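# Four arms sort stickered items into matching-color containers

## Task

Place every item inside the container whose color matches the color of the sticker on that item.

## Robot and tools

SETUP. Four identical i2rt Big YAM arms, named arm1, arm2, arm3 and arm4, share one workspace. Each has six revolute joints, a two-finger gripper and a wrist camera that rides on top of the hand, facing the fingertips. Room cameras: cam_room_a1, cam_room_a2, cam_room_b1, cam_room_b2. Wrist cameras: arm1_cam_wrist to arm4_cam_wrist. The hand reaches roughly 1.0 m from the joint1 axis.

FRAMES. One scene frame is used for everything: origin on the floor, +z up, metres. Foot (base_link) poses, each foot facing its own +x: arm1 at (-0.644, +1.377, +0.914), quat_wxyz (+0.682, +0.007, +0.004, +0.731); arm2 at (-0.655, -0.555, +0.928), (+0.747, +0.002, +0.000, -0.665); arm3 at (+0.651, -1.332, +0.868), (+0.663, -0.004, -0.006, -0.748); arm4 at (+0.648, +0.477, +0.879), (+0.687, +0.001, +0.003, +0.727). The hand point lies between the finger pads, about 1 cm short of the tips. Fingers point along the hand's +z; they open and close along its y. The printed hand position may be off, more so when the arm is stretched.

move. One call carries one action. Each arm gets its own optional object under its name (arm1 ... arm4); an arm left out receives nothing new but may still be driving toward an older target. Inside an arm's object:
- joints: absolute targets keyed by name. joint1_rad -2.879..2.879 (rotation about the foot, positive counter-clockwise from above, 0 = along the foot's +x); joint2_rad 0..3.141 (shoulder, 0 = upper arm pointing back, roughly level, increasing lifts it up then forward); joint3_rad 0..3.019 (elbow, 0 = folded, increasing opens); joint4_rad -1.692..1.57 (hand pitch, positive tilts fingers up); joint5_rad -1.57..1.57 (sideways swing, positive to the arm's right); joint6_rad -2.094..2.094 (roll, positive clockwise viewed from behind the hand); gripper_m 0..0.093 (fingertip gap in metres). Done-tolerances: ±0.045, ±0.14, ±0.09, ±0.055, ±0.03, ±0.035 rad, gripper ±0.003 m.
- target: an absolute hand pose, seven numbers [x, y, z, qw, qx, qy, qz] in the scene frame (metres, unit quaternion), same format as the printed hand line. The hand travels in a straight line from its current hand_target toward it. When target is given, joints may only contain gripper_m.
- speed: top path speed, 0.002..0.5 m/s (default 0.25); rotation is capped at twice that in rad/s. Only valid together with target.
cameras: list of camera names, or "all"; [] returns no images. Unknown keys make a call invalid; out-of-range numbers get it refused, and a refusal cancels the remaining move/wait/finished_scene calls of that reply in that scene.

MOTION BEHAVIOUR. All motions in an action start together. Hand paths in one action finish together, paced by the slowest, and run 0.5 to 10 s. Each control step limits the commanded pose to within 100 mm and 20 degrees of the measured hand; damped IK favours position over orientation. Expect centimetre-level error, lag, and overshoot of speed near full stretch. Joint-space moves can sweep the hand along wide arcs. Paths do not avoid objects or other arms.

RESULTS. Each arm reports joint_positions, Joint velocities (rad/s, gripper m/s; "within noise" means still), joint torques (N m, arm joints only, offset and noisy; numbers 3 and 4 flip sign beyond ±28), hand, hand_target, joint_status and hand_status. A "move" line lists each arm sent motion, with done or its worst status. Statuses: off_target (stopped short, may still push); time_out (joints hold a nearby target and keep pushing; on_its_own lists them; send the reported position to relax); not_followed, plus "joint command not followed" or "pose unreachable" when a safety check blocked the arm (the gripper part still runs). An arm in "as last shown" was not commanded; its status reads "not commanded". The "pictures" line gives image order.

GRIPPER. Closed on nothing it reads 0.000-0.002. Gripping a hard item it reads up to 0.005 narrower than the item; command about 0.005 below the touch width (more for soft, small or round items) for full force, roughly 50-64 N per pad. Release by commanding well above the reading, and only when the item is at rest over its container.

OTHER TOOLS. wait(seconds 0..10, cameras) lets time pass with no new command. zoom_image(camera, region [x0,y0,x1,y1] pixels, at most 504x504) enlarges part of the latest image from a camera that was returned. read_manual(section "licences") gives licence text only. finished_scene(scene) ends the current scene irreversibly; call it only when every item sits in its matching container and will stay there.

AVOID. Knocking anything off the work area or onto the floor; dropping or flinging items; hard contact or squeezing between arms (the self-collision check can be late and ignores fingers, gripper housings and cameras); slamming into things, since the arm keeps pushing. Sustained pushing, holding loads or long stretched poses heat motors: a MOTOR HOT line appears near 85 °C, and at 100 °C the arm drops for 30-60 s (OVER-TEMPERATURE FAULT, keys then read limit_stop_at_motor_heat; resend targets). Loose objects may get small random nudges. The simulation keeps running while the operator thinks, so the last command stays active.

Each tool is called after "Request:" as name(argument=value, ...), one argument or row to a line, values as JSON.

## Session

Move all arms to table view at once, with all images.

Request:
move(
  cameras=["cam_room_a1", "cam_room_b1", "cam_room_a2", "cam_room_b2"],
)

Scene clock: 0.00 s.
Joint torques (N m): no reading
Motor temperatures (°C): arm1=[21 23 27 23 21 21 21] | arm2=[23 24 26 22 22 20 23] | arm3=[24 23 24 23 24 23 23] | arm4=[22 21 23 22 24 21 24]
Heat: arm1: hottest joint3_rad 27 °C; arm2: hottest joint3_rad 26 °C; arm3: hottest joint1_rad 24 °C; arm4: hottest joint5_rad 24 °C.
Joint velocities: within noise
arm1.joint_positions: joint1_rad=-0.168 joint2_rad=+0.560 joint3_rad=+1.361 joint4_rad=-1.410 joint5_rad=+0.240 joint6_rad=+0.692 gripper_m=+0.09396
arm1.joint_status: not commanded
arm1.hand: x=-0.5745 y=+1.5715 z=+1.4388 quat_wxyz=(-0.303, +0.280, -0.837, -0.359) (m; scene frame)
arm1.hand_target: x=-0.5746 y=+1.5689 z=+1.4515 quat_wxyz=(-0.308, +0.276, -0.832, -0.370) (m; scene frame)
arm1.hand_status: not commanded
arm2.joint_positions: joint1_rad=+0.198 joint2_rad=+0.483 joint3_rad=+1.641 joint4_rad=-1.210 joint5_rad=-0.086 joint6_rad=-0.484 gripper_m=+0.09396
arm2.joint_status: not commanded
arm2.hand: x=-0.6069 y=-0.6635 z=+1.6316 quat_wxyz=(-0.468, -0.246, -0.683, +0.505) (m; scene frame)
arm2.hand_target: x=-0.6088 y=-0.6576 z=+1.6378 quat_wxyz=(-0.472, -0.243, -0.677, +0.510) (m; scene frame)
arm2.hand_status: not commanded
arm3.joint_positions: joint1_rad=+0.130 joint2_rad=+0.645 joint3_rad=+1.695 joint4_rad=-1.138 joint5_rad=+0.075 joint6_rad=+0.392 gripper_m=+0.09396
arm3.joint_status: not commanded
arm3.hand: x=+0.6386 y=-1.5165 z=+1.5921 quat_wxyz=(-0.552, -0.621, -0.389, +0.398) (m; scene frame)
arm3.hand_target: x=+0.6385 y=-1.5116 z=+1.6003 quat_wxyz=(-0.558, -0.615, -0.384, +0.402) (m; scene frame)
arm3.hand_status: not commanded
arm4.joint_positions: joint1_rad=+0.147 joint2_rad=+0.437 joint3_rad=+1.709 joint4_rad=-1.566 joint5_rad=+0.245 joint6_rad=+0.670 gripper_m=+0.09396
arm4.joint_status: not commanded
arm4.hand: x=+0.6820 y=+0.5376 z=+1.5262 quat_wxyz=(-0.292, +0.355, -0.719, -0.522) (m; scene frame)
arm4.hand_target: x=+0.6829 y=+0.5336 z=+1.5313 quat_wxyz=(-0.294, +0.352, -0.714, -0.529) (m; scene frame)
arm4.hand_status: not commanded
pictures: cam_room_a1, cam_room_a2, cam_room_b1, cam_room_b2
Images, in order (width x height): cam_room_a1 672x504, cam_room_a2 672x504, cam_room_b1 672x504, cam_room_b2 672x504.

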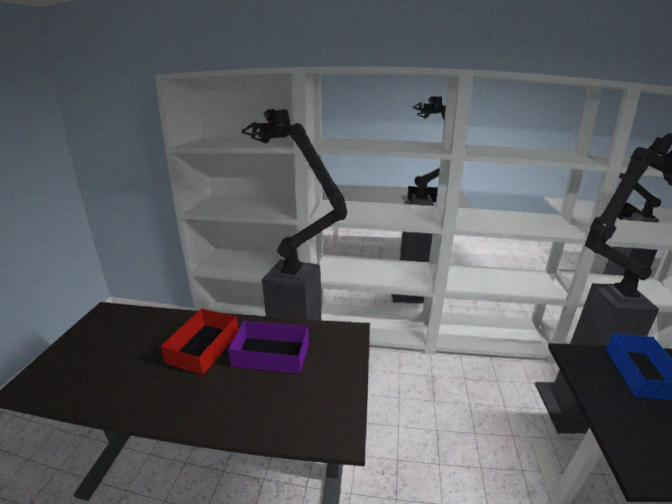

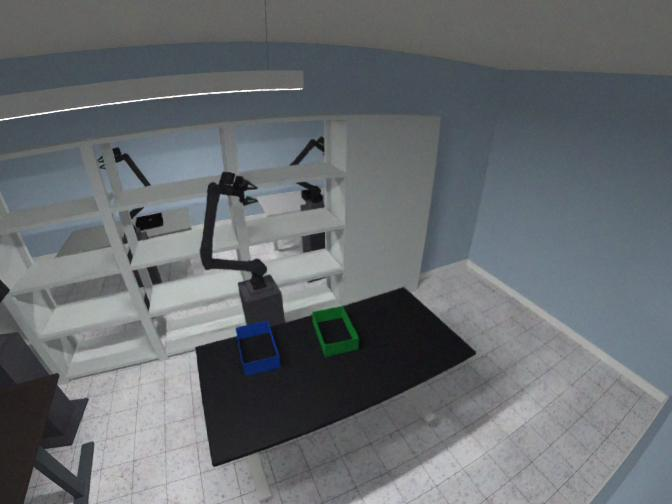

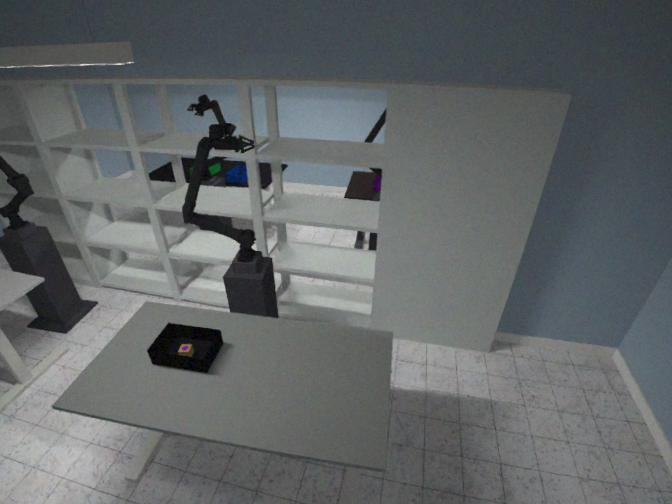

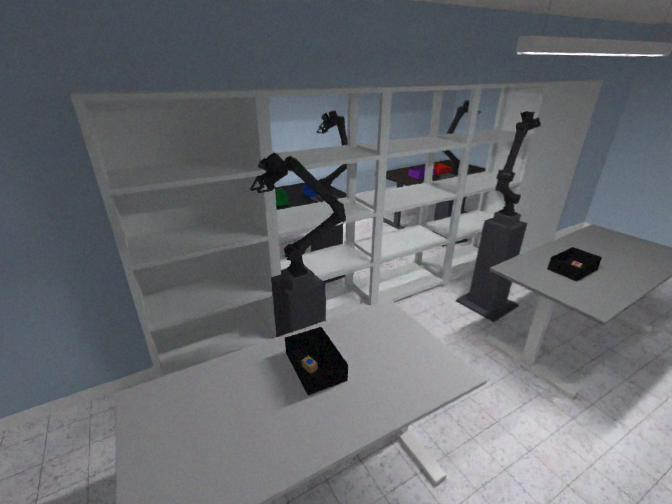

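Request:
zoom_image(
  camera="cam_room_b1",
  region=[140, 310, 230, 380],
)

Request:
move(
  arm1={"joints": {"joint1_rad": 1.5, "joint2_rad": 0.981, "joint3_rad": 1.327, "joint4_rad": -1.393, "joint5_rad": 0, "joint6_rad": 0}},
  arm2={"joints": {"joint1_rad": -1.68, "joint2_rad": 0.981, "joint3_rad": 1.327, "joint4_rad": -1.393, "joint5_rad": 0, "joint6_rad": 0}},
  arm3={"joints": {"joint1_rad": 1.69, "joint2_rad": 0.981, "joint3_rad": 1.327, "joint4_rad": -1.393, "joint5_rad": 0, "joint6_rad": 0}},
  arm4={"joints": {"joint1_rad": -1.65, "joint2_rad": 0.981, "joint3_rad": 1.327, "joint4_rad": -1.393, "joint5_rad": 0, "joint6_rad": 0}},
  cameras=["arm1_cam_wrist", "arm2_cam_wrist", "arm3_cam_wrist", "arm4_cam_wrist"],
)

Scaled by 5.600.

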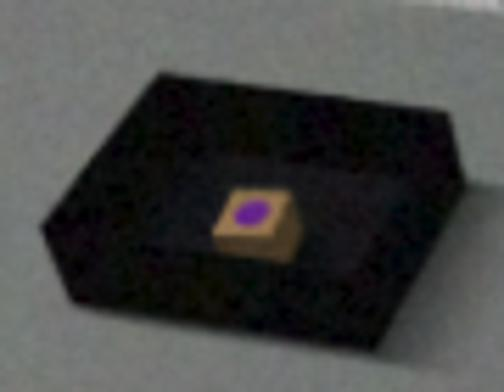

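Scene clock: 10.60 s.
Joint torques (N m): arm1=[-1.73 -3.6 12.9 1.52 0.07 -0.05] | arm2=[0.67 -7.12 12.71 1.16 0 0.21] | arm3=[1.85 -4.95 11.33 0.66 0.1 -0.12] | arm4=[0.85 -6.07 11.59 0.92 0.08 -0.1]
Motor temperatures (°C): arm1=[21 23 28 23 21 21 21] | arm2=[23 24 26 22 22 20 23] | arm3=[24 23 24 23 24 23 23] | arm4=[22 21 24 22 24 21 24]
Heat: arm1: hottest joint3_rad 28 °C; arm2: hottest joint3_rad 26 °C; arm3: hottest joint1_rad 24 °C; arm4: hottest joint3_rad 24 °C.
move: arm1 done; arm2 done; arm3 done; arm4 done
Joint velocities: within noise
arm1.joint_positions: joint1_rad=+1.497 joint2_rad=+0.993 joint3_rad=+1.306 joint4_rad=-1.403 joint5_rad=-0.002 joint6_rad=+0.008 gripper_m=+0.09399
arm1.joint_status: all done
arm1.hand: x=-0.9866 y=+1.3783 z=+1.3039 quat_wxyz=(+0.000, +0.969, -0.006, -0.246) (m; scene frame)
arm1.hand_target: x=-0.9874 y=+1.3773 z=+1.3190 quat_wxyz=(-0.001, +0.964, -0.001, -0.266) (m; scene frame)
arm1.hand_status: not commanded
arm2.joint_positions: joint1_rad=-1.679 joint2_rad=+0.987 joint3_rad=+1.306 joint4_rad=-1.379 joint5_rad=+0.000 joint6_rad=-0.014 gripper_m=+0.09398
arm2.joint_status: all done
arm2.hand: x=-1.0085 y=-0.5593 z=+1.3169 quat_wxyz=(+0.002, -0.968, -0.012, +0.252) (m; scene frame)
arm2.hand_target: x=-1.0058 y=-0.5588 z=+1.3273 quat_wxyz=(+0.000, -0.966, -0.004, +0.258) (m; scene frame)
arm2.hand_status: not commanded
arm3.joint_positions: joint1_rad=+1.682 joint2_rad=+0.974 joint3_rad=+1.300 joint4_rad=-1.386 joint5_rad=-0.002 joint6_rad=+0.007 gripper_m=+0.09398
arm3.joint_status: all done
arm3.hand: x=+0.9978 y=-1.3298 z=+1.2574 quat_wxyz=(-0.253, -0.006, -0.967, +0.006) (m; scene frame)
arm3.hand_target: x=+1.0005 y=-1.3272 z=+1.2677 quat_wxyz=(-0.260, +0.001, -0.966, +0.007) (m; scene frame)
arm3.hand_status: not commanded
arm4.joint_positions: joint1_rad=-1.650 joint2_rad=+0.984 joint3_rad=+1.286 joint4_rad=-1.396 joint5_rad=+0.000 joint6_rad=+0.014 gripper_m=+0.09398
arm4.joint_status: all done
arm4.hand: x=+0.9959 y=+0.4703 z=+1.2563 quat_wxyz=(-0.234, -0.018, -0.972, +0.003) (m; scene frame)
arm4.hand_target: x=+0.9997 y=+0.4703 z=+1.2770 quat_wxyz=(-0.256, -0.010, -0.966, +0.005) (m; scene frame)
arm4.hand_status: not commanded
pictures: arm1_cam_wrist, arm2_cam_wrist, arm3_cam_wrist, arm4_cam_wrist
Images, in order (width x height): arm1_cam_wrist 672x504, arm2_cam_wrist 672x504, arm3_cam_wrist 672x504, arm4_cam_wrist 672x504.

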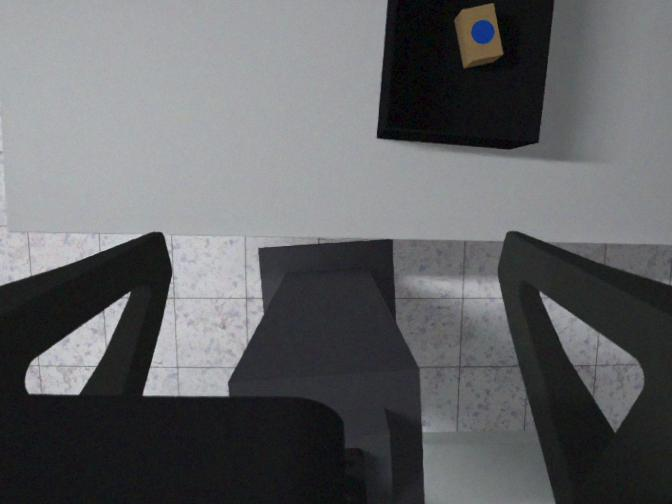

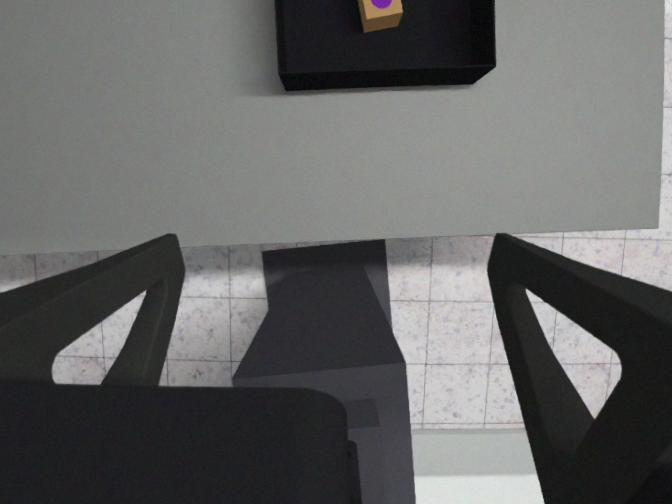

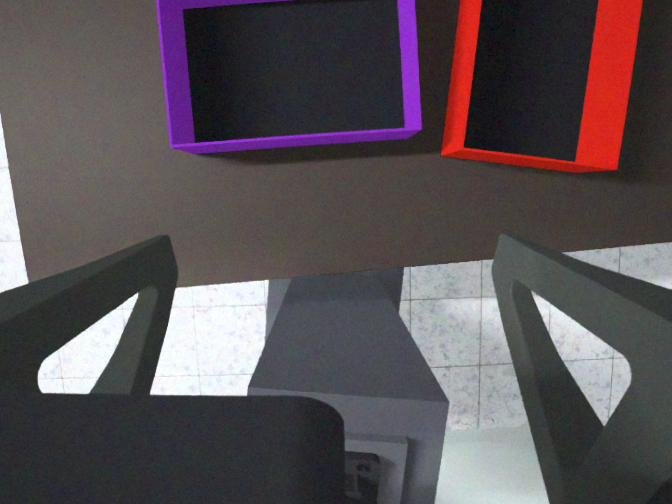

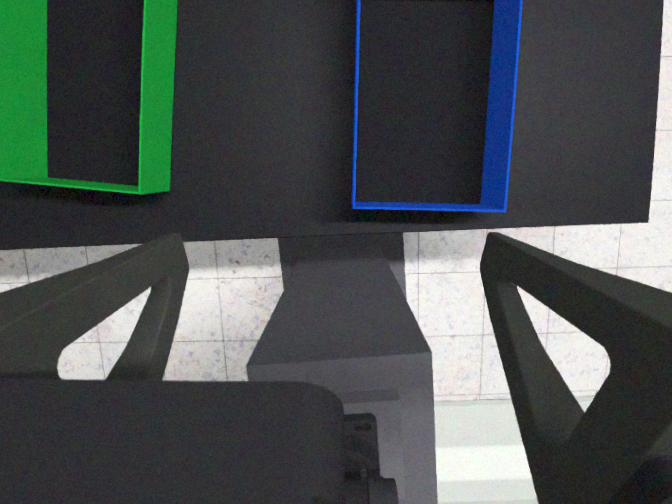

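Request:
move(
  arm1={"target": [-1.19, 1.565, 0.99, -0.0045, -0.9658, -0.0169, 0.2588], "speed": 0.4},
  arm2={"target": [-1.27, -0.505, 0.99, -0.0113, -0.9650, -0.0421, 0.2586], "speed": 0.4},
  arm3={"joints": {"joint1_rad": -1.991, "joint2_rad": 0.70, "joint3_rad": 1.08, "joint4_rad": -1.41}},
  arm4={"joints": {"joint1_rad": 0.903, "joint2_rad": 0.70, "joint3_rad": 1.08, "joint4_rad": -1.41}},
  cameras=["arm1_cam_wrist", "arm2_cam_wrist"],
)

Scene clock: 50.57 s.
Joint torques (N m): arm1=[-2.37 -14.1 13.85 1.63 -0.18 -0.08] | arm2=[-0.03 -18.84 13.44 2.3 -0.27 -0.08] | arm3=[0.67 -1.44 8.57 0.92 -0.04 -0.11] | arm4=[0.91 -1.03 8.57 0.85 0.11 -0.07]
Motor temperatures (°C): arm1=[21 24 33 23 21 21 21] | arm2=[23 24 30 22 22 20 23] | arm3=[24 23 27 23 24 23 23] | arm4=[22 22 34 22 24 21 24]
Heat: arm1: hottest joint3_rad 33 °C; arm2: hottest joint3_rad 30 °C; arm3: hottest joint3_rad 27 °C; arm4: hottest joint3_rad 34 °C.
move: arm1 off_target; arm2 off_target; arm3 done; arm4 done
Joint velocities: within noise
arm1.joint_positions: joint1_rad=+1.115 joint2_rad=+1.743 joint3_rad=+1.092 joint4_rad=-0.536 joint5_rad=-0.202 joint6_rad=-0.367 gripper_m=+0.09399
arm1.joint_status: not commanded
arm1.hand: x=-1.1639 y=+1.5527 z=+0.9586 quat_wxyz=(+0.021, +0.975, +0.010, -0.221) (m; scene frame)
arm1.hand_target: x=-1.1881 y=+1.5644 z=+0.9909 quat_wxyz=(+0.004, +0.966, +0.017, -0.259) (m; scene frame)
arm1.hand_status: off_target (0.043 m and 4.9 deg from the pose sent, 0.418 m and 3.1 deg at the start)
arm2.joint_positions: joint1_rad=-1.789 joint2_rad=+1.802 joint3_rad=+1.174 joint4_rad=-0.496 joint5_rad=-0.096 joint6_rad=-0.154 gripper_m=+0.09398
arm2.joint_status: not commanded
arm2.hand: x=-1.2437 y=-0.5119 z=+0.9654 quat_wxyz=(-0.017, -0.974, -0.037, +0.225) (m; scene frame)
arm2.hand_target: x=-1.2682 y=-0.5050 z=+0.9909 quat_wxyz=(-0.011, -0.965, -0.042, +0.259) (m; scene frame)
arm2.hand_status: off_target (0.037 m and 4.1 deg from the pose sent, 0.422 m and 3.9 deg at the start)
arm3.joint_positions: joint1_rad=-1.980 joint2_rad=+0.700 joint3_rad=+1.085 joint4_rad=-1.407 joint5_rad=+0.001 joint6_rad=+0.005 gripper_m=+0.09402
arm3.joint_status: all done
arm3.hand: x=+0.4282 y=-1.1955 z=+1.2253 quat_wxyz=(+0.065, -0.929, +0.257, +0.259) (m; scene frame)
arm3.hand_target: x=+0.4303 y=-1.1939 z=+1.2226 quat_wxyz=(+0.065, -0.929, +0.259, +0.255) (m; scene frame)
arm3.hand_status: not commanded
arm4.joint_positions: joint1_rad=+0.900 joint2_rad=+0.695 joint3_rad=+1.079 joint4_rad=-1.404 joint5_rad=-0.001 joint6_rad=+0.013 gripper_m=+0.09401
arm4.joint_status: all done
arm4.hand: x=+0.4394 y=+0.6271 z=+1.2383 quat_wxyz=(-0.078, +0.915, -0.297, -0.262) (m; scene frame)
arm4.hand_target: x=+0.4392 y=+0.6266 z=+1.2369 quat_wxyz=(-0.078, +0.918, -0.291, -0.256) (m; scene frame)
arm4.hand_status: not commanded
pictures: arm1_cam_wrist, arm2_cam_wrist
Images, in order (width x height): arm1_cam_wrist 672x504, arm2_cam_wrist 672x504.

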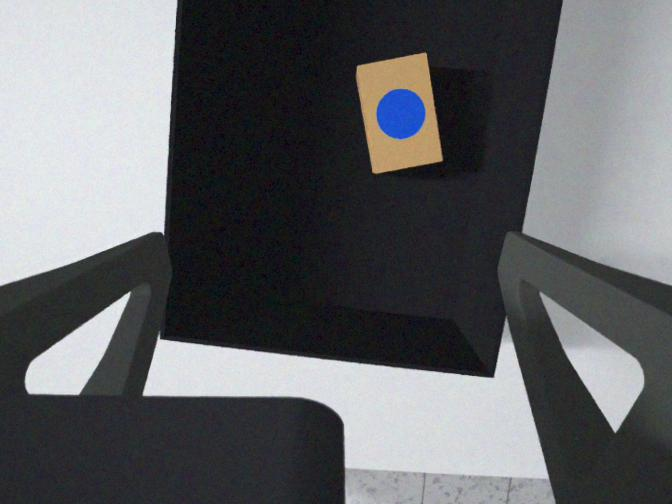

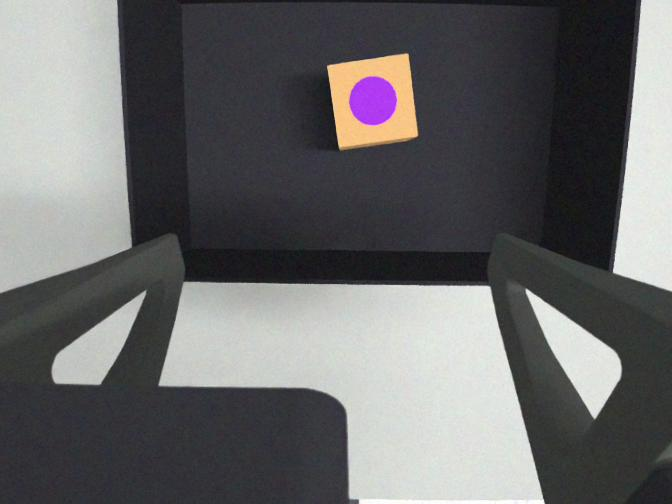

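Request:
move(
  arm1={"target": [-1.228, 1.590, 0.88, -0.0271, -0.9606, -0.1010, 0.2574], "speed": 0.3},
  arm2={"target": [-1.322, -0.493, 0.88, -0.0282, -0.9602, -0.1052, 0.2573], "speed": 0.3},
  cameras=["arm1_cam_wrist", "arm2_cam_wrist"],
)

Scene clock: 76.03 s.
Joint torques (N m): arm1=[-1.96 -17.03 11.7 1.51 -0.31 -0.05] | arm2=[0.15 -21.66 12.1 2.24 -0.36 -0.09] | arm3=[0.44 -1.38 8.54 0.94 -0.04 -0.11] | arm4=[1.14 -0.26 8.64 0.77 0.12 -0.07]
Motor temperatures (°C): arm1=[21 25 35 23 21 21 21] | arm2=[23 26 34 22 22 20 23] | arm3=[24 23 28 23 24 23 23] | arm4=[22 21 33 22 24 21 24]
Heat: arm1: hottest joint3_rad 35 °C; arm2: hottest joint3_rad 34 °C; arm3: hottest joint3_rad 28 °C; arm4: hottest joint3_rad 33 °C.
move: arm1 off_target; arm2 off_target
Joint velocities: within noise
arm1.joint_positions: joint1_rad=+1.076 joint2_rad=+2.040 joint3_rad=+1.201 joint4_rad=-0.394 joint5_rad=-0.297 joint6_rad=-0.566 gripper_m=+0.09399
arm1.joint_status: not commanded
arm1.hand: x=-1.2005 y=+1.5747 z=+0.8513 quat_wxyz=(+0.047, +0.969, +0.094, -0.223) (m; scene frame)
arm1.hand_target: x=-1.2262 y=+1.5895 z=+0.8811 quat_wxyz=(+0.027, +0.961, +0.101, -0.257) (m; scene frame)
arm1.hand_status: off_target (0.043 m and 4.8 deg from the pose sent, 0.108 m and 11.4 deg at the start)
arm2.joint_positions: joint1_rad=-1.820 joint2_rad=+2.094 joint3_rad=+1.308 joint4_rad=-0.348 joint5_rad=-0.174 joint6_rad=-0.295 gripper_m=+0.09398
arm2.joint_status: not commanded
arm2.hand: x=-1.2956 y=-0.4994 z=+0.8608 quat_wxyz=(-0.036, -0.968, -0.098, +0.227) (m; scene frame)
arm2.hand_target: x=-1.3205 y=-0.4932 z=+0.8810 quat_wxyz=(-0.028, -0.960, -0.105, +0.257) (m; scene frame)
arm2.hand_status: off_target (0.033 m and 3.7 deg from the pose sent, 0.117 m and 8.9 deg at the start)
arm3, arm4: as last shown
pictures: arm1_cam_wrist, arm2_cam_wrist
Images, in order (width x height): arm1_cam_wrist 672x504, arm2_cam_wrist 672x504.

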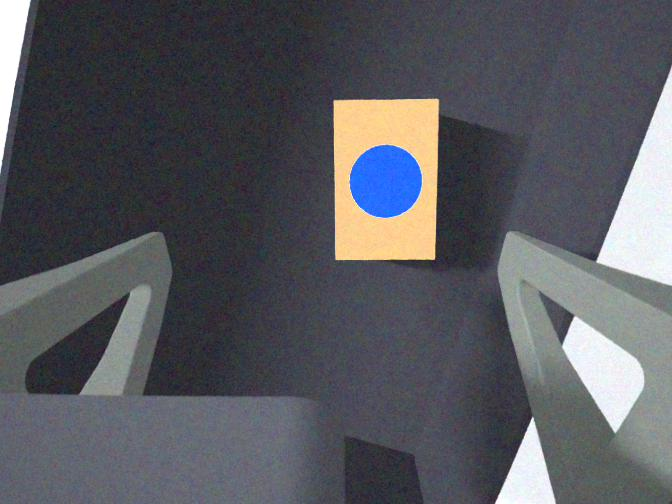

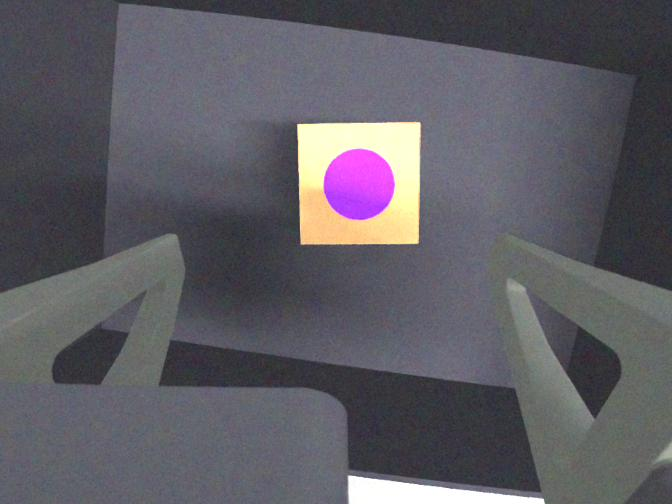

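Request:
move(
  arm1={"target": [-1.238, 1.606, 0.775, -0.0271, -0.9606, -0.1010, 0.2574], "speed": 0.18},
  arm2={"target": [-1.329, -0.487, 0.770, -0.0282, -0.9602, -0.1052, 0.2573], "speed": 0.18},
  cameras=["arm1_cam_wrist", "arm2_cam_wrist"],
)

Scene clock: 87.03 s.
Joint torques (N m): arm1=[-2.67 -16.44 10.44 1.74 -0.13 -0.04] | arm2=[-0.09 -21.48 10.37 2.33 -0.35 -0.09] | arm3=[0.62 -1.44 8.58 0.92 -0.04 -0.1] | arm4=[0.85 -0.44 8.61 0.59 0.13 -0.07]
Motor temperatures (°C): arm1=[21 25 34 23 22 21 21] | arm2=[23 26 34 22 22 20 23] | arm3=[24 23 28 23 24 23 23] | arm4=[22 21 33 22 24 21 24]
Heat: arm1: hottest joint3_rad 34 °C; arm2: hottest joint3_rad 34 °C; arm3: hottest joint3_rad 28 °C; arm4: hottest joint3_rad 33 °C.
move: arm1 off_target; arm2 off_target
Joint velocities: within noise
arm1.joint_positions: joint1_rad=+1.065 joint2_rad=+2.250 joint3_rad=+1.262 joint4_rad=-0.225 joint5_rad=-0.308 joint6_rad=-0.585 gripper_m=+0.09397
arm1.joint_status: not commanded
arm1.hand: x=-1.2169 y=+1.5873 z=+0.7643 quat_wxyz=(+0.044, +0.966, +0.100, -0.234) (m; scene frame)
arm1.hand_target: x=-1.2369 y=+1.6058 z=+0.7762 quat_wxyz=(+0.027, +0.961, +0.101, -0.257) (m; scene frame)
arm1.hand_status: off_target (0.030 m and 3.3 deg from the pose sent, 0.091 m and 4.8 deg at the start)
arm2.joint_positions: joint1_rad=-1.824 joint2_rad=+2.305 joint3_rad=+1.358 joint4_rad=-0.170 joint5_rad=-0.178 joint6_rad=-0.302 gripper_m=+0.09398
arm2.joint_status: not commanded
arm2.hand: x=-1.3086 y=-0.4955 z=+0.7645 quat_wxyz=(-0.034, -0.966, -0.101, +0.237) (m; scene frame)
arm2.hand_target: x=-1.3280 y=-0.4871 z=+0.7706 quat_wxyz=(-0.028, -0.960, -0.105, +0.257) (m; scene frame)
arm2.hand_status: off_target (0.023 m and 2.6 deg from the pose sent, 0.098 m and 3.7 deg at the start)
arm3, arm4: as last shown
pictures: arm1_cam_wrist, arm2_cam_wrist
Images, in order (width x height): arm1_cam_wrist 672x504, arm2_cam_wrist 672x504.

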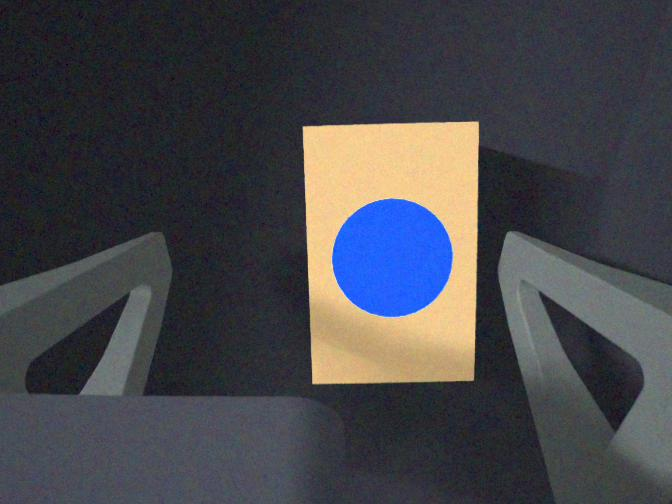

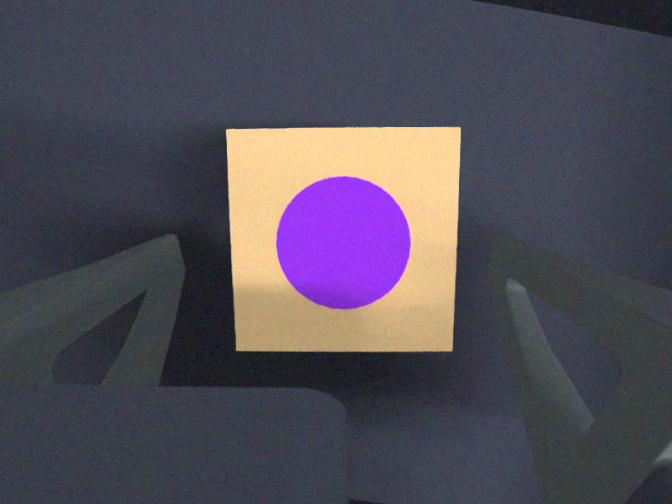

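Request:
move(
  arm1={"target": [-1.238, 1.620, 0.733, -0.0271, -0.9606, -0.1010, 0.2574], "speed": 0.12},
  arm2={"target": [-1.335, -0.4865, 0.736, -0.0282, -0.9602, -0.1052, 0.2573], "speed": 0.12},
  cameras=["arm1_cam_wrist", "arm2_cam_wrist"],
)

Scene clock: 95.43 s.
Joint torques (N m): arm1=[-3.19 -15.44 9.76 1.48 -0.12 -0.05] | arm2=[-0.03 -20.42 10.07 2.28 -0.35 -0.06] | arm3=[0.44 -1.26 8.57 0.87 -0.04 -0.11] | arm4=[1.2 -0.09 8.61 0.68 0.12 -0.09]
Motor temperatures (°C): arm1=[21 25 34 23 21 21 21] | arm2=[23 26 34 22 22 20 23] | arm3=[24 23 28 23 24 23 23] | arm4=[22 21 34 22 24 21 24]
Heat: arm1: hottest joint3_rad 34 °C; arm2: hottest joint3_rad 34 °C; arm3: hottest joint3_rad 28 °C; arm4: hottest joint3_rad 34 °C.
move: arm1 off_target; arm2 off_target
Joint velocities: within noise
arm1.joint_positions: joint1_rad=+1.048 joint2_rad=+2.335 joint3_rad=+1.312 joint4_rad=-0.176 joint5_rad=-0.318 joint6_rad=-0.606 gripper_m=+0.09396
arm1.joint_status: not commanded
arm1.hand: x=-1.2252 y=+1.6010 z=+0.7332 quat_wxyz=(+0.040, +0.964, +0.104, -0.244) (m; scene frame)
arm1.hand_target: x=-1.2371 y=+1.6199 z=+0.7338 quat_wxyz=(+0.027, +0.961, +0.101, -0.257) (m; scene frame)
arm1.hand_status: off_target (0.023 m and 2.2 deg from the pose sent, 0.050 m and 3.3 deg at the start)
arm2.joint_positions: joint1_rad=-1.824 joint2_rad=+2.372 joint3_rad=+1.403 joint4_rad=-0.131 joint5_rad=-0.178 joint6_rad=-0.304 gripper_m=+0.09398
arm2.joint_status: not commanded
arm2.hand: x=-1.3204 y=-0.4938 z=+0.7409 quat_wxyz=(-0.032, -0.964, -0.102, +0.245) (m; scene frame)
arm2.hand_target: x=-1.3341 y=-0.4866 z=+0.7364 quat_wxyz=(-0.028, -0.960, -0.105, +0.257) (m; scene frame)
arm2.hand_status: off_target (0.017 m and 1.6 deg from the pose sent, 0.040 m and 2.6 deg at the start)
arm3, arm4: as last shown
pictures: arm1_cam_wrist, arm2_cam_wrist
Images, in order (width x height): arm1_cam_wrist 672x504, arm2_cam_wrist 672x504.

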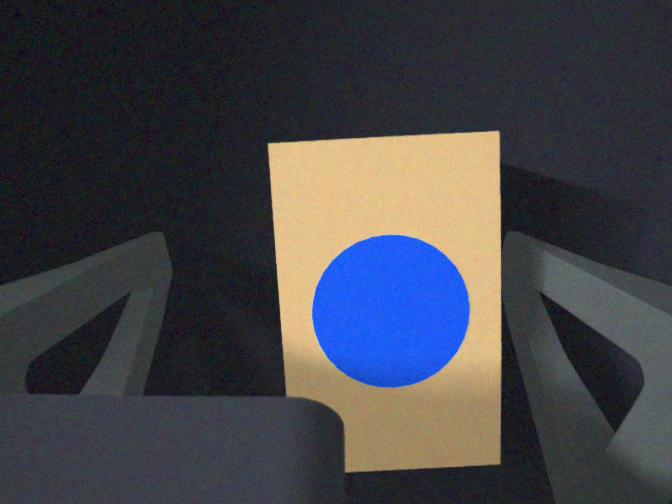

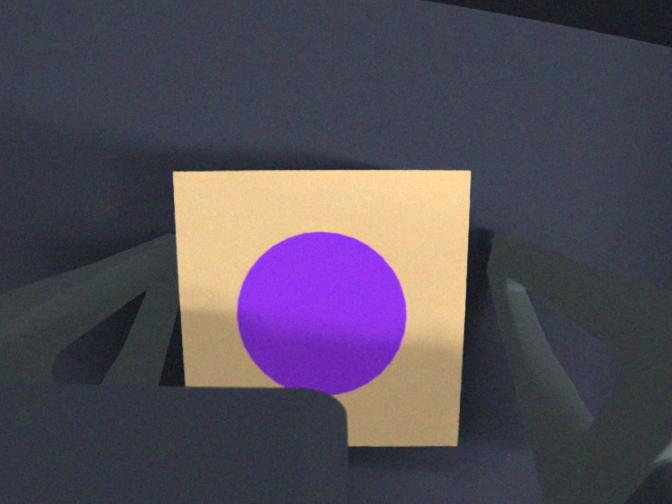

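Request:
move(
  arm1={"joints": {"gripper_m": 0.036}},
  arm2={"joints": {"gripper_m": 0.047}},
  cameras=["arm1_cam_wrist", "arm2_cam_wrist"],
)

Scene clock: 100.27 s.
Joint torques (N m): arm1=[-2.55 -15.68 9.74 1.73 -0.14 -0.04] | arm2=[0.09 -20.72 10.18 2.29 -0.31 -0.06] | arm3=[0.56 -1.49 8.57 0.9 -0.04 -0.1] | arm4=[0.73 -0.5 8.62 0.59 0.14 -0.09]
Motor temperatures (°C): arm1=[21 26 34 23 21 21 21] | arm2=[23 26 33 22 22 20 23] | arm3=[24 23 28 23 24 23 23] | arm4=[22 21 34 22 24 21 24]
Heat: arm1: hottest joint3_rad 34 °C; arm2: hottest joint3_rad 33 °C; arm3: hottest joint3_rad 28 °C; arm4: hottest joint3_rad 34 °C.
move: arm1 off_target; arm2 off_target
Joint velocities: within noise
arm1.joint_positions: joint1_rad=+1.039 joint2_rad=+2.336 joint3_rad=+1.312 joint4_rad=-0.175 joint5_rad=-0.317 joint6_rad=-0.608 gripper_m=+0.04376
arm1.joint_status: gripper_m off_target (ended at +0.04379, target +0.03600)
arm1.hand: x=-1.2231 y=+1.6065 z=+0.7328 quat_wxyz=(+0.038, +0.964, +0.100, -0.243) (m; scene frame)
arm1.hand_target: x=-1.2370 y=+1.6198 z=+0.7338 quat_wxyz=(+0.027, +0.961, +0.101, -0.257) (m; scene frame)
arm1.hand_status: not commanded
arm2.joint_positions: joint1_rad=-1.824 joint2_rad=+2.372 joint3_rad=+1.403 joint4_rad=-0.131 joint5_rad=-0.179 joint6_rad=-0.304 gripper_m=+0.05270
arm2.joint_status: gripper_m off_target (ended at +0.05273, target +0.04700)
arm2.hand: x=-1.3204 y=-0.4940 z=+0.7409 quat_wxyz=(-0.033, -0.964, -0.102, +0.245) (m; scene frame)
arm2.hand_target: x=-1.3341 y=-0.4866 z=+0.7364 quat_wxyz=(-0.028, -0.960, -0.105, +0.257) (m; scene frame)
arm2.hand_status: not commanded
arm3, arm4: as last shown
pictures: arm1_cam_wrist, arm2_cam_wrist
Images, in order (width x height): arm1_cam_wrist 672x504, arm2_cam_wrist 672x504.

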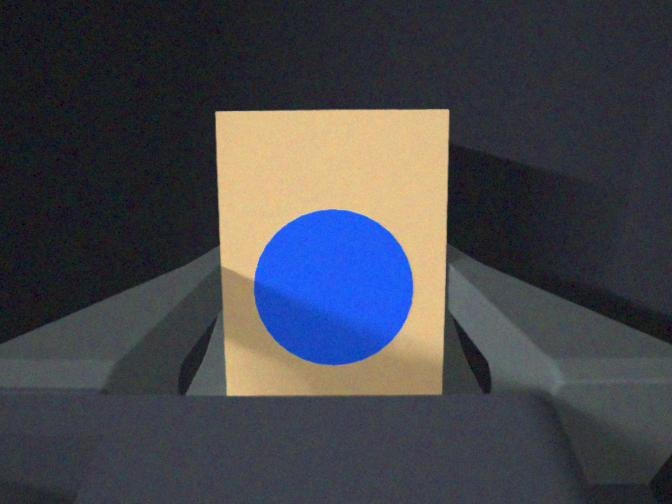

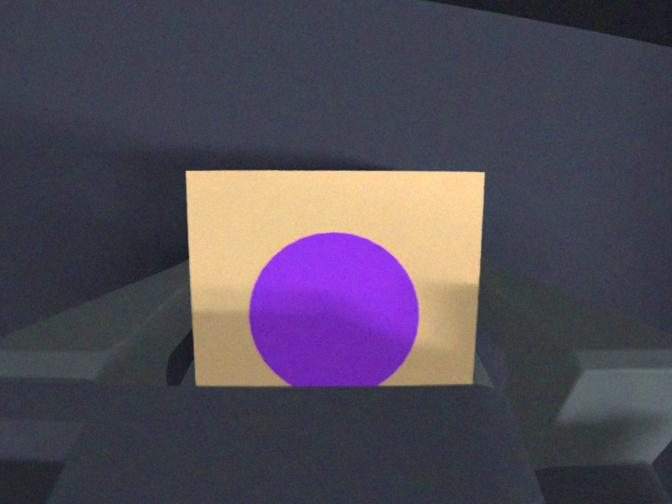

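Request:
move(
  arm1={"target": [-1.19, 1.59, 0.92, -0.0271, -0.9606, -0.1010, 0.2574], "speed": 0.3},
  arm2={"target": [-1.29, -0.495, 0.92, -0.0282, -0.9602, -0.1052, 0.2573], "speed": 0.3},
  cameras=[],
)

Request:
move(
  arm1={"target": [-0.93, 1.43, 1.24, -0.0090, -0.9653, -0.0337, 0.2586], "speed": 0.4},
  arm2={"target": [-0.95, -0.54, 1.25, 0.0, -0.9659, 0, 0.2588], "speed": 0.4},
  cameras=[],
)

Request:
move(
  arm1={"joints": {"joint1_rad": -2.25, "joint2_rad": 0.70, "joint3_rad": 1.08, "joint4_rad": -1.41, "joint5_rad": 0, "joint6_rad": 0}},
  arm2={"joints": {"joint1_rad": 0.914, "joint2_rad": 0.70, "joint3_rad": 1.08, "joint4_rad": -1.41, "joint5_rad": 0, "joint6_rad": 0}},
  cameras=["arm1_cam_wrist", "arm2_cam_wrist"],
)

Scene clock: 115.47 s.
Joint torques (N m): arm1=[-1.2 -12.92 9.01 0.81 -0.15 0.07] | arm2=[0.21 -19.14 8.5 1.29 -0.27 -0.03] | arm3=[0.62 -1.49 8.55 0.92 -0.03 -0.1] | arm4=[1.03 -0.5 8.59 0.64 0.11 -0.07]
Motor temperatures (°C): arm1=[21 26 33 23 21 21 22] | arm2=[23 26 33 22 22 20 23] | arm3=[24 23 28 23 24 23 23] | arm4=[22 21 34 22 24 21 24]
Heat: arm1: hottest joint3_rad 33 °C; arm2: hottest joint3_rad 33 °C; arm3: hottest joint3_rad 28 °C; arm4: hottest joint3_rad 34 °C.
move: arm1 done; arm2 off_target
Joint velocities: within noise
arm1.joint_positions: joint1_rad=+1.039 joint2_rad=+1.880 joint3_rad=+1.157 joint4_rad=-0.424 joint5_rad=-0.313 joint6_rad=-0.608 gripper_m=+0.04376
arm1.joint_status: not commanded
arm1.hand: x=-1.1909 y=+1.5921 z=+0.9241 quat_wxyz=(+0.023, +0.959, +0.103, -0.263) (m; scene frame)
arm1.hand_target: x=-1.1900 y=+1.5900 z=+0.9200 quat_wxyz=(+0.027, +0.961, +0.101, -0.258) (m; scene frame)
arm1.hand_status: done (0.005 m and 0.9 deg from the pose sent, 0.191 m and 2.1 deg at the start)
arm2.joint_positions: joint1_rad=-1.824 joint2_rad=+1.950 joint3_rad=+1.268 joint4_rad=-0.358 joint5_rad=-0.179 joint6_rad=-0.304 gripper_m=+0.05270
arm2.joint_status: not commanded
arm2.hand: x=-1.2980 y=-0.4977 z=+0.9340 quat_wxyz=(-0.026, -0.956, -0.104, +0.273) (m; scene frame)
arm2.hand_target: x=-1.2898 y=-0.4952 z=+0.9201 quat_wxyz=(-0.028, -0.960, -0.105, +0.257) (m; scene frame)
arm2.hand_status: off_target (0.016 m and 1.9 deg from the pose sent, 0.182 m and 1.6 deg at the start)
arm3, arm4: as last shown
pictures: none
No camera images: "cameras" was empty.

Scene clock: 117.50 s.
Joint torques (N m): arm1=[-0.09 0.5 16.16 0.8 -0.05 0.11] | arm2=[1.55 -2.78 16.09 1.2 0.12 0.21] | arm3=[0.67 -1.44 8.58 0.92 -0.04 -0.1] | arm4=[0.62 -0.56 8.73 0.53 0.11 -0.12]
Motor temperatures (°C): arm1=[21 26 33 23 21 21 22] | arm2=[23 26 33 22 22 20 23] | arm3=[24 23 28 23 24 23 23] | arm4=[22 21 34 22 24 21 24]
Heat: arm1: hottest joint3_rad 33 °C; arm2: hottest joint3_rad 33 °C; arm3: hottest joint3_rad 28 °C; arm4: hottest joint3_rad 34 °C.
move: arm1 off_target; arm2 off_target
Joint velocities: within noise
arm1.joint_positions: joint1_rad=+1.213 joint2_rad=+0.800 joint3_rad=+0.978 joint4_rad=-1.305 joint5_rad=-0.172 joint6_rad=-0.315 gripper_m=+0.04376
arm1.joint_status: not commanded
arm1.hand: x=-0.9225 y=+1.4304 z=+1.2161 quat_wxyz=(+0.013, +0.970, +0.032, -0.242) (m; scene frame)
arm1.hand_target: x=-0.9293 y=+1.4298 z=+1.2396 quat_wxyz=(+0.009, +0.965, +0.034, -0.259) (m; scene frame)
arm1.hand_status: off_target (0.025 m and 2.0 deg from the pose sent, 0.441 m and 8.1 deg at the start)
arm2.joint_positions: joint1_rad=-1.777 joint2_rad=+0.768 joint3_rad=+0.957 joint4_rad=-1.272 joint5_rad=-0.047 joint6_rad=-0.082 gripper_m=+0.05270
arm2.joint_status: not commanded
arm2.hand: x=-0.9423 y=-0.5383 z=+1.2250 quat_wxyz=(+0.000, -0.970, -0.003, +0.242) (m; scene frame)
arm2.hand_target: x=-0.9492 y=-0.5399 z=+1.2495 quat_wxyz=(+0.000, -0.966, +0.000, +0.259) (m; scene frame)
arm2.hand_status: off_target (0.026 m and 2.0 deg from the pose sent, 0.472 m and 12.5 deg at the start)
arm3, arm4: as last shown
pictures: none
No camera images: "cameras" was empty.

Scene clock: 120.23 s.
Joint torques (N m): arm1=[-2.32 1.49 15.83 0.84 0.01 0.1] | arm2=[0.97 -2.14 15.3 1.17 0.04 0.22] | arm3=[0.44 -1.38 8.57 0.92 -0.04 -0.1] | arm4=[0.62 -0.91 8.53 0.75 0.1 -0.05]
Motor temperatures (°C): arm1=[21 26 34 23 21 21 22] | arm2=[23 26 33 22 22 20 24] | arm3=[24 23 28 23 24 23 23] | arm4=[22 21 34 22 24 21 24]
Heat: arm1: hottest joint3_rad 34 °C; arm2: hottest joint3_rad 33 °C; arm3: hottest joint3_rad 28 °C; arm4: hottest joint3_rad 34 °C.
move: arm1 done; arm2 done
Joint velocities: within noise
arm1.joint_positions: joint1_rad=-2.244 joint2_rad=+0.697 joint3_rad=+1.026 joint4_rad=-1.399 joint5_rad=+0.002 joint6_rad=-0.007 gripper_m=+0.04384
arm1.joint_status: all done
arm1.hand: x=-0.4296 y=+1.2311 z=+1.2438 quat_wxyz=(-0.228, -0.285, -0.928, +0.077) (m; scene frame)
arm1.hand_target: x=-0.4277 y=+1.2285 z=+1.2676 quat_wxyz=(-0.247, -0.289, -0.921, +0.081) (m; scene frame)
arm1.hand_status: not commanded
arm2.joint_positions: joint1_rad=+0.910 joint2_rad=+0.698 joint3_rad=+1.028 joint4_rad=-1.396 joint5_rad=-0.001 joint6_rad=-0.015 gripper_m=+0.05273
arm2.joint_status: all done
arm2.hand: x=-0.4372 y=-0.6888 z=+1.2625 quat_wxyz=(-0.241, -0.253, -0.935, +0.066) (m; scene frame)
arm2.hand_target: x=-0.4353 y=-0.6890 z=+1.2854 quat_wxyz=(-0.258, -0.257, -0.929, +0.069) (m; scene frame)
arm2.hand_status: not commanded
arm3, arm4: as last shown
pictures: arm1_cam_wrist, arm2_cam_wrist
Images, in order (width x height): arm1_cam_wrist 672x504, arm2_cam_wrist 672x504.

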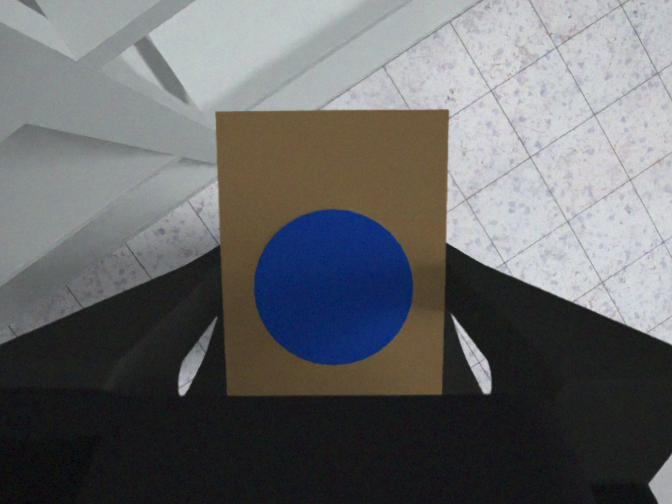

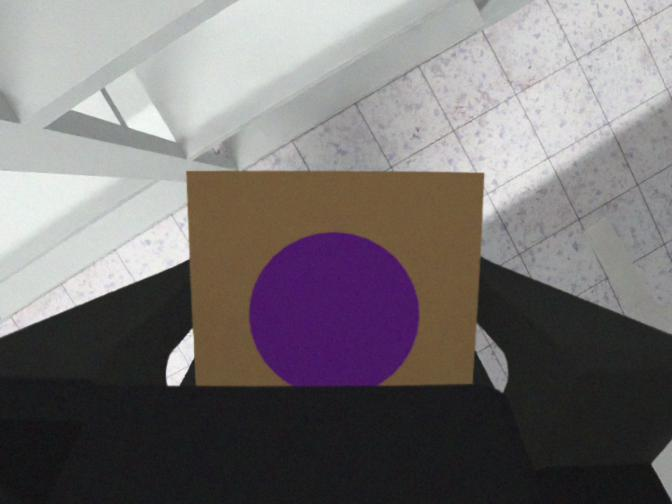

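Request:
move(
  arm1={"target": [-0.28, 1.124, 1.14, 0.2468, 0.2904, 0.9212, -0.0778], "speed": 0.35},
  arm2={"target": [-0.28, -0.78, 1.14, 0.2494, 0.2581, 0.9308, -0.0692], "speed": 0.35},
  cameras=[],
)

Request:
move(
  arm1={"target": [0.01, 0.923, 1.10, 0.2468, 0.2904, 0.9212, -0.0778], "speed": 0.3},
  arm2={"target": [0.01, -0.955, 1.10, 0.2494, 0.2581, 0.9308, -0.0692], "speed": 0.3},
  cameras=["arm2_cam_wrist"],
)

Scene clock: 133.60 s.
Joint torques (N m): arm1=[-2.08 -7.12 13.53 1.85 -0.06 0.1] | arm2=[1.38 -10.75 11.79 2.56 0.14 0.21] | arm3=[0.5 -1.44 8.53 0.92 -0.04 -0.1] | arm4=[1.2 -0.56 8.64 0.66 0.13 -0.07]
Motor temperatures (°C): arm1=[21 25 35 23 21 21 22] | arm2=[23 26 36 22 22 20 24] | arm3=[24 23 28 23 24 23 23] | arm4=[22 21 34 22 24 21 24]
Heat: arm1: hottest joint3_rad 35 °C; arm2: hottest joint3_rad 36 °C; arm3: hottest joint3_rad 28 °C; arm4: hottest joint3_rad 34 °C.
move: arm1 off_target; arm2 off_target
Joint velocities: within noise
arm1.joint_positions: joint1_rad=-2.244 joint2_rad=+1.185 joint3_rad=+0.981 joint4_rad=-0.890 joint5_rad=-0.006 joint6_rad=-0.007 gripper_m=+0.04384
arm1.joint_status: not commanded
arm1.hand: x=-0.2872 y=+1.1332 z=+1.1189 quat_wxyz=(-0.218, -0.285, -0.931, +0.070) (m; scene frame)
arm1.hand_target: x=-0.2807 y=+1.1244 z=+1.1403 quat_wxyz=(-0.247, -0.290, -0.921, +0.078) (m; scene frame)
arm1.hand_status: off_target (0.024 m and 3.6 deg from the pose sent, 0.211 m and 2.3 deg at the start)
arm2.joint_positions: joint1_rad=+0.911 joint2_rad=+1.190 joint3_rad=+0.958 joint4_rad=-0.853 joint5_rad=+0.002 joint6_rad=-0.011 gripper_m=+0.05273
arm2.joint_status: not commanded
arm2.hand: x=-0.2871 y=-0.7793 z=+1.1303 quat_wxyz=(-0.232, -0.256, -0.936, +0.065) (m; scene frame)
arm2.hand_target: x=-0.2801 y=-0.7798 z=+1.1402 quat_wxyz=(-0.250, -0.258, -0.931, +0.069) (m; scene frame)
arm2.hand_status: off_target (0.012 m and 2.2 deg from the pose sent, 0.219 m and 1.3 deg at the start)
arm3.joint_positions: joint1_rad=-1.980 joint2_rad=+0.700 joint3_rad=+1.085 joint4_rad=-1.407 joint5_rad=+0.001 joint6_rad=+0.005 gripper_m=+0.09402
arm3.joint_status: not commanded
arm3.hand: x=+0.4282 y=-1.1955 z=+1.2253 quat_wxyz=(+0.065, -0.929, +0.257, +0.259) (m; scene frame)
arm3.hand_target: x=+0.4303 y=-1.1939 z=+1.2226 quat_wxyz=(+0.065, -0.929, +0.259, +0.255) (m; scene frame)
arm3.hand_status: not commanded
arm4.joint_positions: joint1_rad=+0.900 joint2_rad=+0.695 joint3_rad=+1.079 joint4_rad=-1.404 joint5_rad=-0.001 joint6_rad=+0.013 gripper_m=+0.09401
arm4.joint_status: not commanded
arm4.hand: x=+0.4394 y=+0.6271 z=+1.2383 quat_wxyz=(-0.078, +0.915, -0.297, -0.262) (m; scene frame)
arm4.hand_target: x=+0.4392 y=+0.6266 z=+1.2369 quat_wxyz=(-0.078, +0.918, -0.291, -0.256) (m; scene frame)
arm4.hand_status: not commanded
pictures: none
No camera images: "cameras" was empty.

Scene clock: 135.73 s.
Joint torques (N m): arm1=[-1.85 -20.95 17.5 0.76 0.04 0.13] | arm2=[1.2 -23.06 16.88 1.13 0.05 0.17] | arm3=[0.5 -1.44 8.54 0.9 -0.05 -0.11] | arm4=[1.14 -0.5 8.61 0.57 0.12 -0.04]
Motor temperatures (°C): arm1=[21 25 36 23 21 21 22] | arm2=[23 26 36 22 22 20 24] | arm3=[24 23 28 23 24 23 23] | arm4=[22 21 34 22 24 21 24]
Heat: arm1: hottest joint3_rad 36 °C; arm2: hottest joint3_rad 36 °C; arm3: hottest joint3_rad 28 °C; arm4: hottest joint3_rad 34 °C.
move: arm1 off_target; arm2 off_target
Joint velocities: within noise
arm1.joint_positions: joint1_rad=-2.244 joint2_rad=+2.140 joint3_rad=+2.058 joint4_rad=-1.008 joint5_rad=-0.006 joint6_rad=-0.004 gripper_m=+0.04384
arm1.joint_status: not commanded
arm1.hand: x=-0.0014 y=+0.9353 z=+1.0660 quat_wxyz=(-0.220, -0.287, -0.930, +0.070) (m; scene frame)
arm1.hand_target: x=+0.0081 y=+0.9242 z=+1.1001 quat_wxyz=(-0.247, -0.290, -0.921, +0.078) (m; scene frame)
arm1.hand_status: off_target (0.038 m and 3.4 deg from the pose sent, 0.364 m and 3.6 deg at the start)
arm2.joint_positions: joint1_rad=+0.911 joint2_rad=+2.080 joint3_rad=+1.929 joint4_rad=-0.931 joint5_rad=+0.002 joint6_rad=-0.011 gripper_m=+0.05273
arm2.joint_status: not commanded
arm2.hand: x=-0.0062 y=-0.9487 z=+1.0812 quat_wxyz=(-0.233, -0.256, -0.936, +0.066) (m; scene frame)
arm2.hand_target: x=+0.0087 y=-0.9541 z=+1.0999 quat_wxyz=(-0.250, -0.258, -0.931, +0.069) (m; scene frame)
arm2.hand_status: off_target (0.026 m and 2.1 deg from the pose sent, 0.347 m and 2.2 deg at the start)
arm3, arm4: as last shown
pictures: arm2_cam_wrist
Images, in order (width x height): arm2_cam_wrist 672x504.

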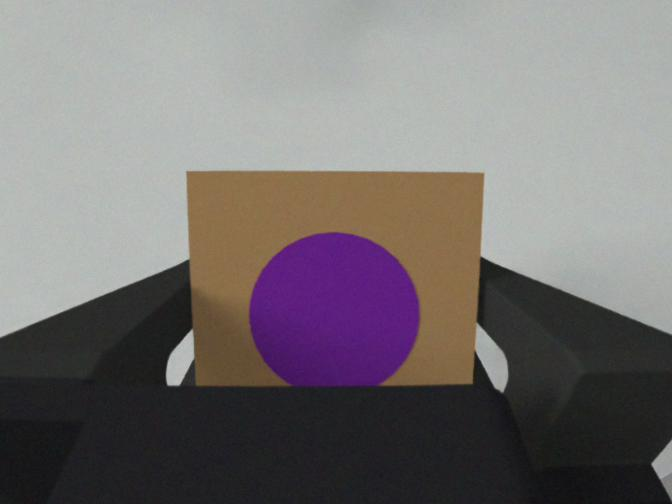

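Request:
move(
  arm1={"target": [0.01, 0.923, 1.053, 0.2468, 0.2904, 0.9212, -0.0778], "speed": 0.12},
  arm2={"target": [0.01, -0.955, 1.045, 0.2494, 0.2581, 0.9308, -0.0692], "speed": 0.12},
  cameras=[],
)

Request:
move(
  arm1={"target": [0.008, 0.925, 1.02, 0.2468, 0.2904, 0.9212, -0.0778], "speed": 0.08},
  arm2={"target": [0.008, -0.954, 1.015, 0.2494, 0.2581, 0.9308, -0.0692], "speed": 0.08},
  cameras=[],
)

Scene clock: 141.47 s.
Joint torques (N m): arm1=[-2.73 -20.48 11.79 2 0.01 0.13] | arm2=[1.2 -22.89 10.58 2.67 0.07 0.18] | arm3=[0.56 -1.49 8.58 0.91 -0.04 -0.11] | arm4=[0.79 -0.09 8.66 0.7 0.09 -0.06]
Motor temperatures (°C): arm1=[21 26 37 23 21 21 22] | arm2=[23 26 35 22 22 20 24] | arm3=[24 23 28 23 24 23 23] | arm4=[22 21 34 22 24 21 24]
Heat: arm1: hottest joint3_rad 37 °C; arm2: hottest joint3_rad 35 °C; arm3: hottest joint3_rad 28 °C; arm4: hottest joint3_rad 34 °C.
move: arm1 done; arm2 off_target
Joint velocities: within noise
arm1.joint_positions: joint1_rad=-2.244 joint2_rad=+2.151 joint3_rad=+2.035 joint4_rad=-0.932 joint5_rad=-0.006 joint6_rad=-0.004 gripper_m=+0.04384
arm1.joint_status: not commanded
arm1.hand: x=+0.0074 y=+0.9291 z=+1.0556 quat_wxyz=(-0.240, -0.285, -0.925, +0.076) (m; scene frame)
arm1.hand_target: x=+0.0098 y=+0.9230 z=+1.0529 quat_wxyz=(-0.247, -0.290, -0.921, +0.078) (m; scene frame)
arm1.hand_status: done (0.007 m and 1.1 deg from the pose sent, 0.021 m and 3.4 deg at the start)
arm2.joint_positions: joint1_rad=+0.911 joint2_rad=+2.103 joint3_rad=+1.911 joint4_rad=-0.843 joint5_rad=+0.002 joint6_rad=-0.011 gripper_m=+0.05273
arm2.joint_status: not commanded
arm2.hand: x=+0.0059 y=-0.9560 z=+1.0657 quat_wxyz=(-0.254, -0.254, -0.930, +0.072) (m; scene frame)
arm2.hand_target: x=+0.0094 y=-0.9546 z=+1.0453 quat_wxyz=(-0.249, -0.258, -0.931, +0.069) (m; scene frame)
arm2.hand_status: off_target (0.021 m and 0.8 deg from the pose sent, 0.040 m and 2.0 deg at the start)
arm3, arm4: as last shown
pictures: none
No camera images: "cameras" was empty.

Scene clock: 142.47 s.
Joint torques (N m): arm1=[-2.08 -20.07 11.64 1.91 0.07 0.13] | arm2=[1.14 -22.42 10.4 2.69 0.06 0.18] | arm3=[0.56 -1.44 8.55 0.95 -0.03 -0.11] | arm4=[0.97 -0.44 8.64 0.62 0.1 -0.1]
Motor temperatures (°C): arm1=[21 26 37 23 21 21 22] | arm2=[23 26 35 22 22 20 24] | arm3=[24 23 28 23 24 23 23] | arm4=[22 21 34 22 24 21 24]
Heat: arm1: hottest joint3_rad 37 °C; arm2: hottest joint3_rad 35 °C; arm3: hottest joint3_rad 28 °C; arm4: hottest joint3_rad 34 °C.
move: arm1 done; arm2 off_target
Joint velocities: within noise
arm1.joint_positions: joint1_rad=-2.244 joint2_rad=+2.161 joint3_rad=+1.964 joint4_rad=-0.851 joint5_rad=-0.006 joint6_rad=-0.003 gripper_m=+0.04384
arm1.joint_status: not commanded
arm1.hand: x=+0.0051 y=+0.9304 z=+1.0223 quat_wxyz=(-0.240, -0.285, -0.925, +0.076) (m; scene frame)
arm1.hand_target: x=+0.0078 y=+0.9250 z=+1.0200 quat_wxyz=(-0.247, -0.290, -0.921, +0.078) (m; scene frame)
arm1.hand_status: done (0.007 m and 1.1 deg from the pose sent, 0.036 m and 1.1 deg at the start)
arm2.joint_positions: joint1_rad=+0.911 joint2_rad=+2.118 joint3_rad=+1.858 joint4_rad=-0.773 joint5_rad=+0.002 joint6_rad=-0.011 gripper_m=+0.05273
arm2.joint_status: not commanded
arm2.hand: x=+0.0052 y=-0.9554 z=+1.0374 quat_wxyz=(-0.256, -0.254, -0.930, +0.072) (m; scene frame)
arm2.hand_target: x=+0.0074 y=-0.9536 z=+1.0152 quat_wxyz=(-0.249, -0.258, -0.931, +0.069) (m; scene frame)
arm2.hand_status: off_target (0.023 m and 0.9 deg from the pose sent, 0.051 m and 0.8 deg at the start)
arm3, arm4: as last shown
pictures: none
No camera images: "cameras" was empty.

Request:
move(
  arm1={"target": [0.008, 0.925, 1.005, 0.2468, 0.2904, 0.9212, -0.0778], "speed": 0.06},
  arm2={"target": [0.008, -0.954, 0.996, 0.2494, 0.2581, 0.9308, -0.0692], "speed": 0.06},
  cameras=[],
)

Request:
move(
  arm1={"target": [0.008, 0.925, 0.997, 0.2468, 0.2904, 0.9212, -0.0778], "speed": 0.05},
  arm2={"target": [0.008, -0.954, 0.986, 0.2494, 0.2581, 0.9308, -0.0692], "speed": 0.05},
  cameras=[],
)

Scene clock: 149.10 s.
Joint torques (N m): arm1=[-1.9 -20.19 11.41 1.89 0.01 0.13] | arm2=[1.2 -22.53 10.22 2.7 0.05 0.17] | arm3=[0.56 -1.49 8.57 0.91 -0.03 -0.1] | arm4=[1.2 -0.79 8.59 0.53 0.1 -0.09]
Motor temperatures (°C): arm1=[21 26 36 23 21 21 22] | arm2=[23 26 35 22 22 20 24] | arm3=[24 23 28 23 24 23 23] | arm4=[22 21 34 22 24 21 24]
Heat: arm1: hottest joint3_rad 36 °C; arm2: hottest joint3_rad 35 °C; arm3: hottest joint3_rad 28 °C; arm4: hottest joint3_rad 34 °C.
move: arm1 done; arm2 off_target
Joint velocities: within noise
arm1.joint_positions: joint1_rad=-2.244 joint2_rad=+2.168 joint3_rad=+1.943 joint4_rad=-0.819 joint5_rad=-0.006 joint6_rad=-0.002 gripper_m=+0.04384
arm1.joint_status: not commanded
arm1.hand: x=+0.0056 y=+0.9300 z=+1.0105 quat_wxyz=(-0.242, -0.285, -0.924, +0.076) (m; scene frame)
arm1.hand_target: x=+0.0078 y=+0.9250 z=+1.0051 quat_wxyz=(-0.247, -0.290, -0.921, +0.078) (m; scene frame)
arm1.hand_status: done (0.008 m and 0.9 deg from the pose sent, 0.018 m and 1.1 deg at the start)
arm2.joint_positions: joint1_rad=+0.911 joint2_rad=+2.134 joint3_rad=+1.836 joint4_rad=-0.734 joint5_rad=+0.002 joint6_rad=-0.011 gripper_m=+0.05273
arm2.joint_status: not commanded
arm2.hand: x=+0.0058 y=-0.9557 z=+1.0195 quat_wxyz=(-0.256, -0.254, -0.930, +0.072) (m; scene frame)
arm2.hand_target: x=+0.0073 y=-0.9535 z=+0.9964 quat_wxyz=(-0.249, -0.258, -0.931, +0.069) (m; scene frame)
arm2.hand_status: off_target (0.024 m and 1.0 deg from the pose sent, 0.042 m and 0.9 deg at the start)
arm3, arm4: as last shown
pictures: none
No camera images: "cameras" was empty.

Scene clock: 150.23 s.
Joint torques (N m): arm1=[-2.14 -19.9 11.26 2.04 0.07 0.11] | arm2=[1.08 -22.36 9.99 2.65 0.06 0.16] | arm3=[0.5 -1.55 8.59 0.92 -0.04 -0.11] | arm4=[1.2 -0.73 8.5 0.8 0.1 -0.09]
Motor temperatures (°C): arm1=[21 26 36 23 21 21 22] | arm2=[23 26 35 22 22 20 24] | arm3=[24 23 28 23 24 23 23] | arm4=[22 21 34 22 24 21 24]
Heat: arm1: hottest joint3_rad 36 °C; arm2: hottest joint3_rad 35 °C; arm3: hottest joint3_rad 28 °C; arm4: hottest joint3_rad 34 °C.
move: arm1 done; arm2 off_target
Joint velocities: within noise
arm1.joint_positions: joint1_rad=-2.244 joint2_rad=+2.172 joint3_rad=+1.933 joint4_rad=-0.802 joint5_rad=-0.006 joint6_rad=-0.002 gripper_m=+0.04384
arm1.joint_status: not commanded
arm1.hand: x=+0.0059 y=+0.9297 z=+1.0043 quat_wxyz=(-0.243, -0.285, -0.924, +0.077) (m; scene frame)
arm1.hand_target: x=+0.0077 y=+0.9251 z=+0.9971 quat_wxyz=(-0.247, -0.290, -0.921, +0.078) (m; scene frame)
arm1.hand_status: done (0.009 m and 0.8 deg from the pose sent, 0.015 m and 0.9 deg at the start)
arm2.joint_positions: joint1_rad=+0.911 joint2_rad=+2.139 joint3_rad=+1.826 joint4_rad=-0.712 joint5_rad=+0.002 joint6_rad=-0.011 gripper_m=+0.05273
arm2.joint_status: not commanded
arm2.hand: x=+0.0069 y=-0.9564 z=+1.0137 quat_wxyz=(-0.260, -0.254, -0.929, +0.073) (m; scene frame)
arm2.hand_target: x=+0.0071 y=-0.9534 z=+0.9863 quat_wxyz=(-0.249, -0.258, -0.931, +0.069) (m; scene frame)
arm2.hand_status: off_target (0.028 m and 1.4 deg from the pose sent, 0.034 m and 1.0 deg at the start)
arm3, arm4: as last shown
pictures: none
No camera images: "cameras" was empty.


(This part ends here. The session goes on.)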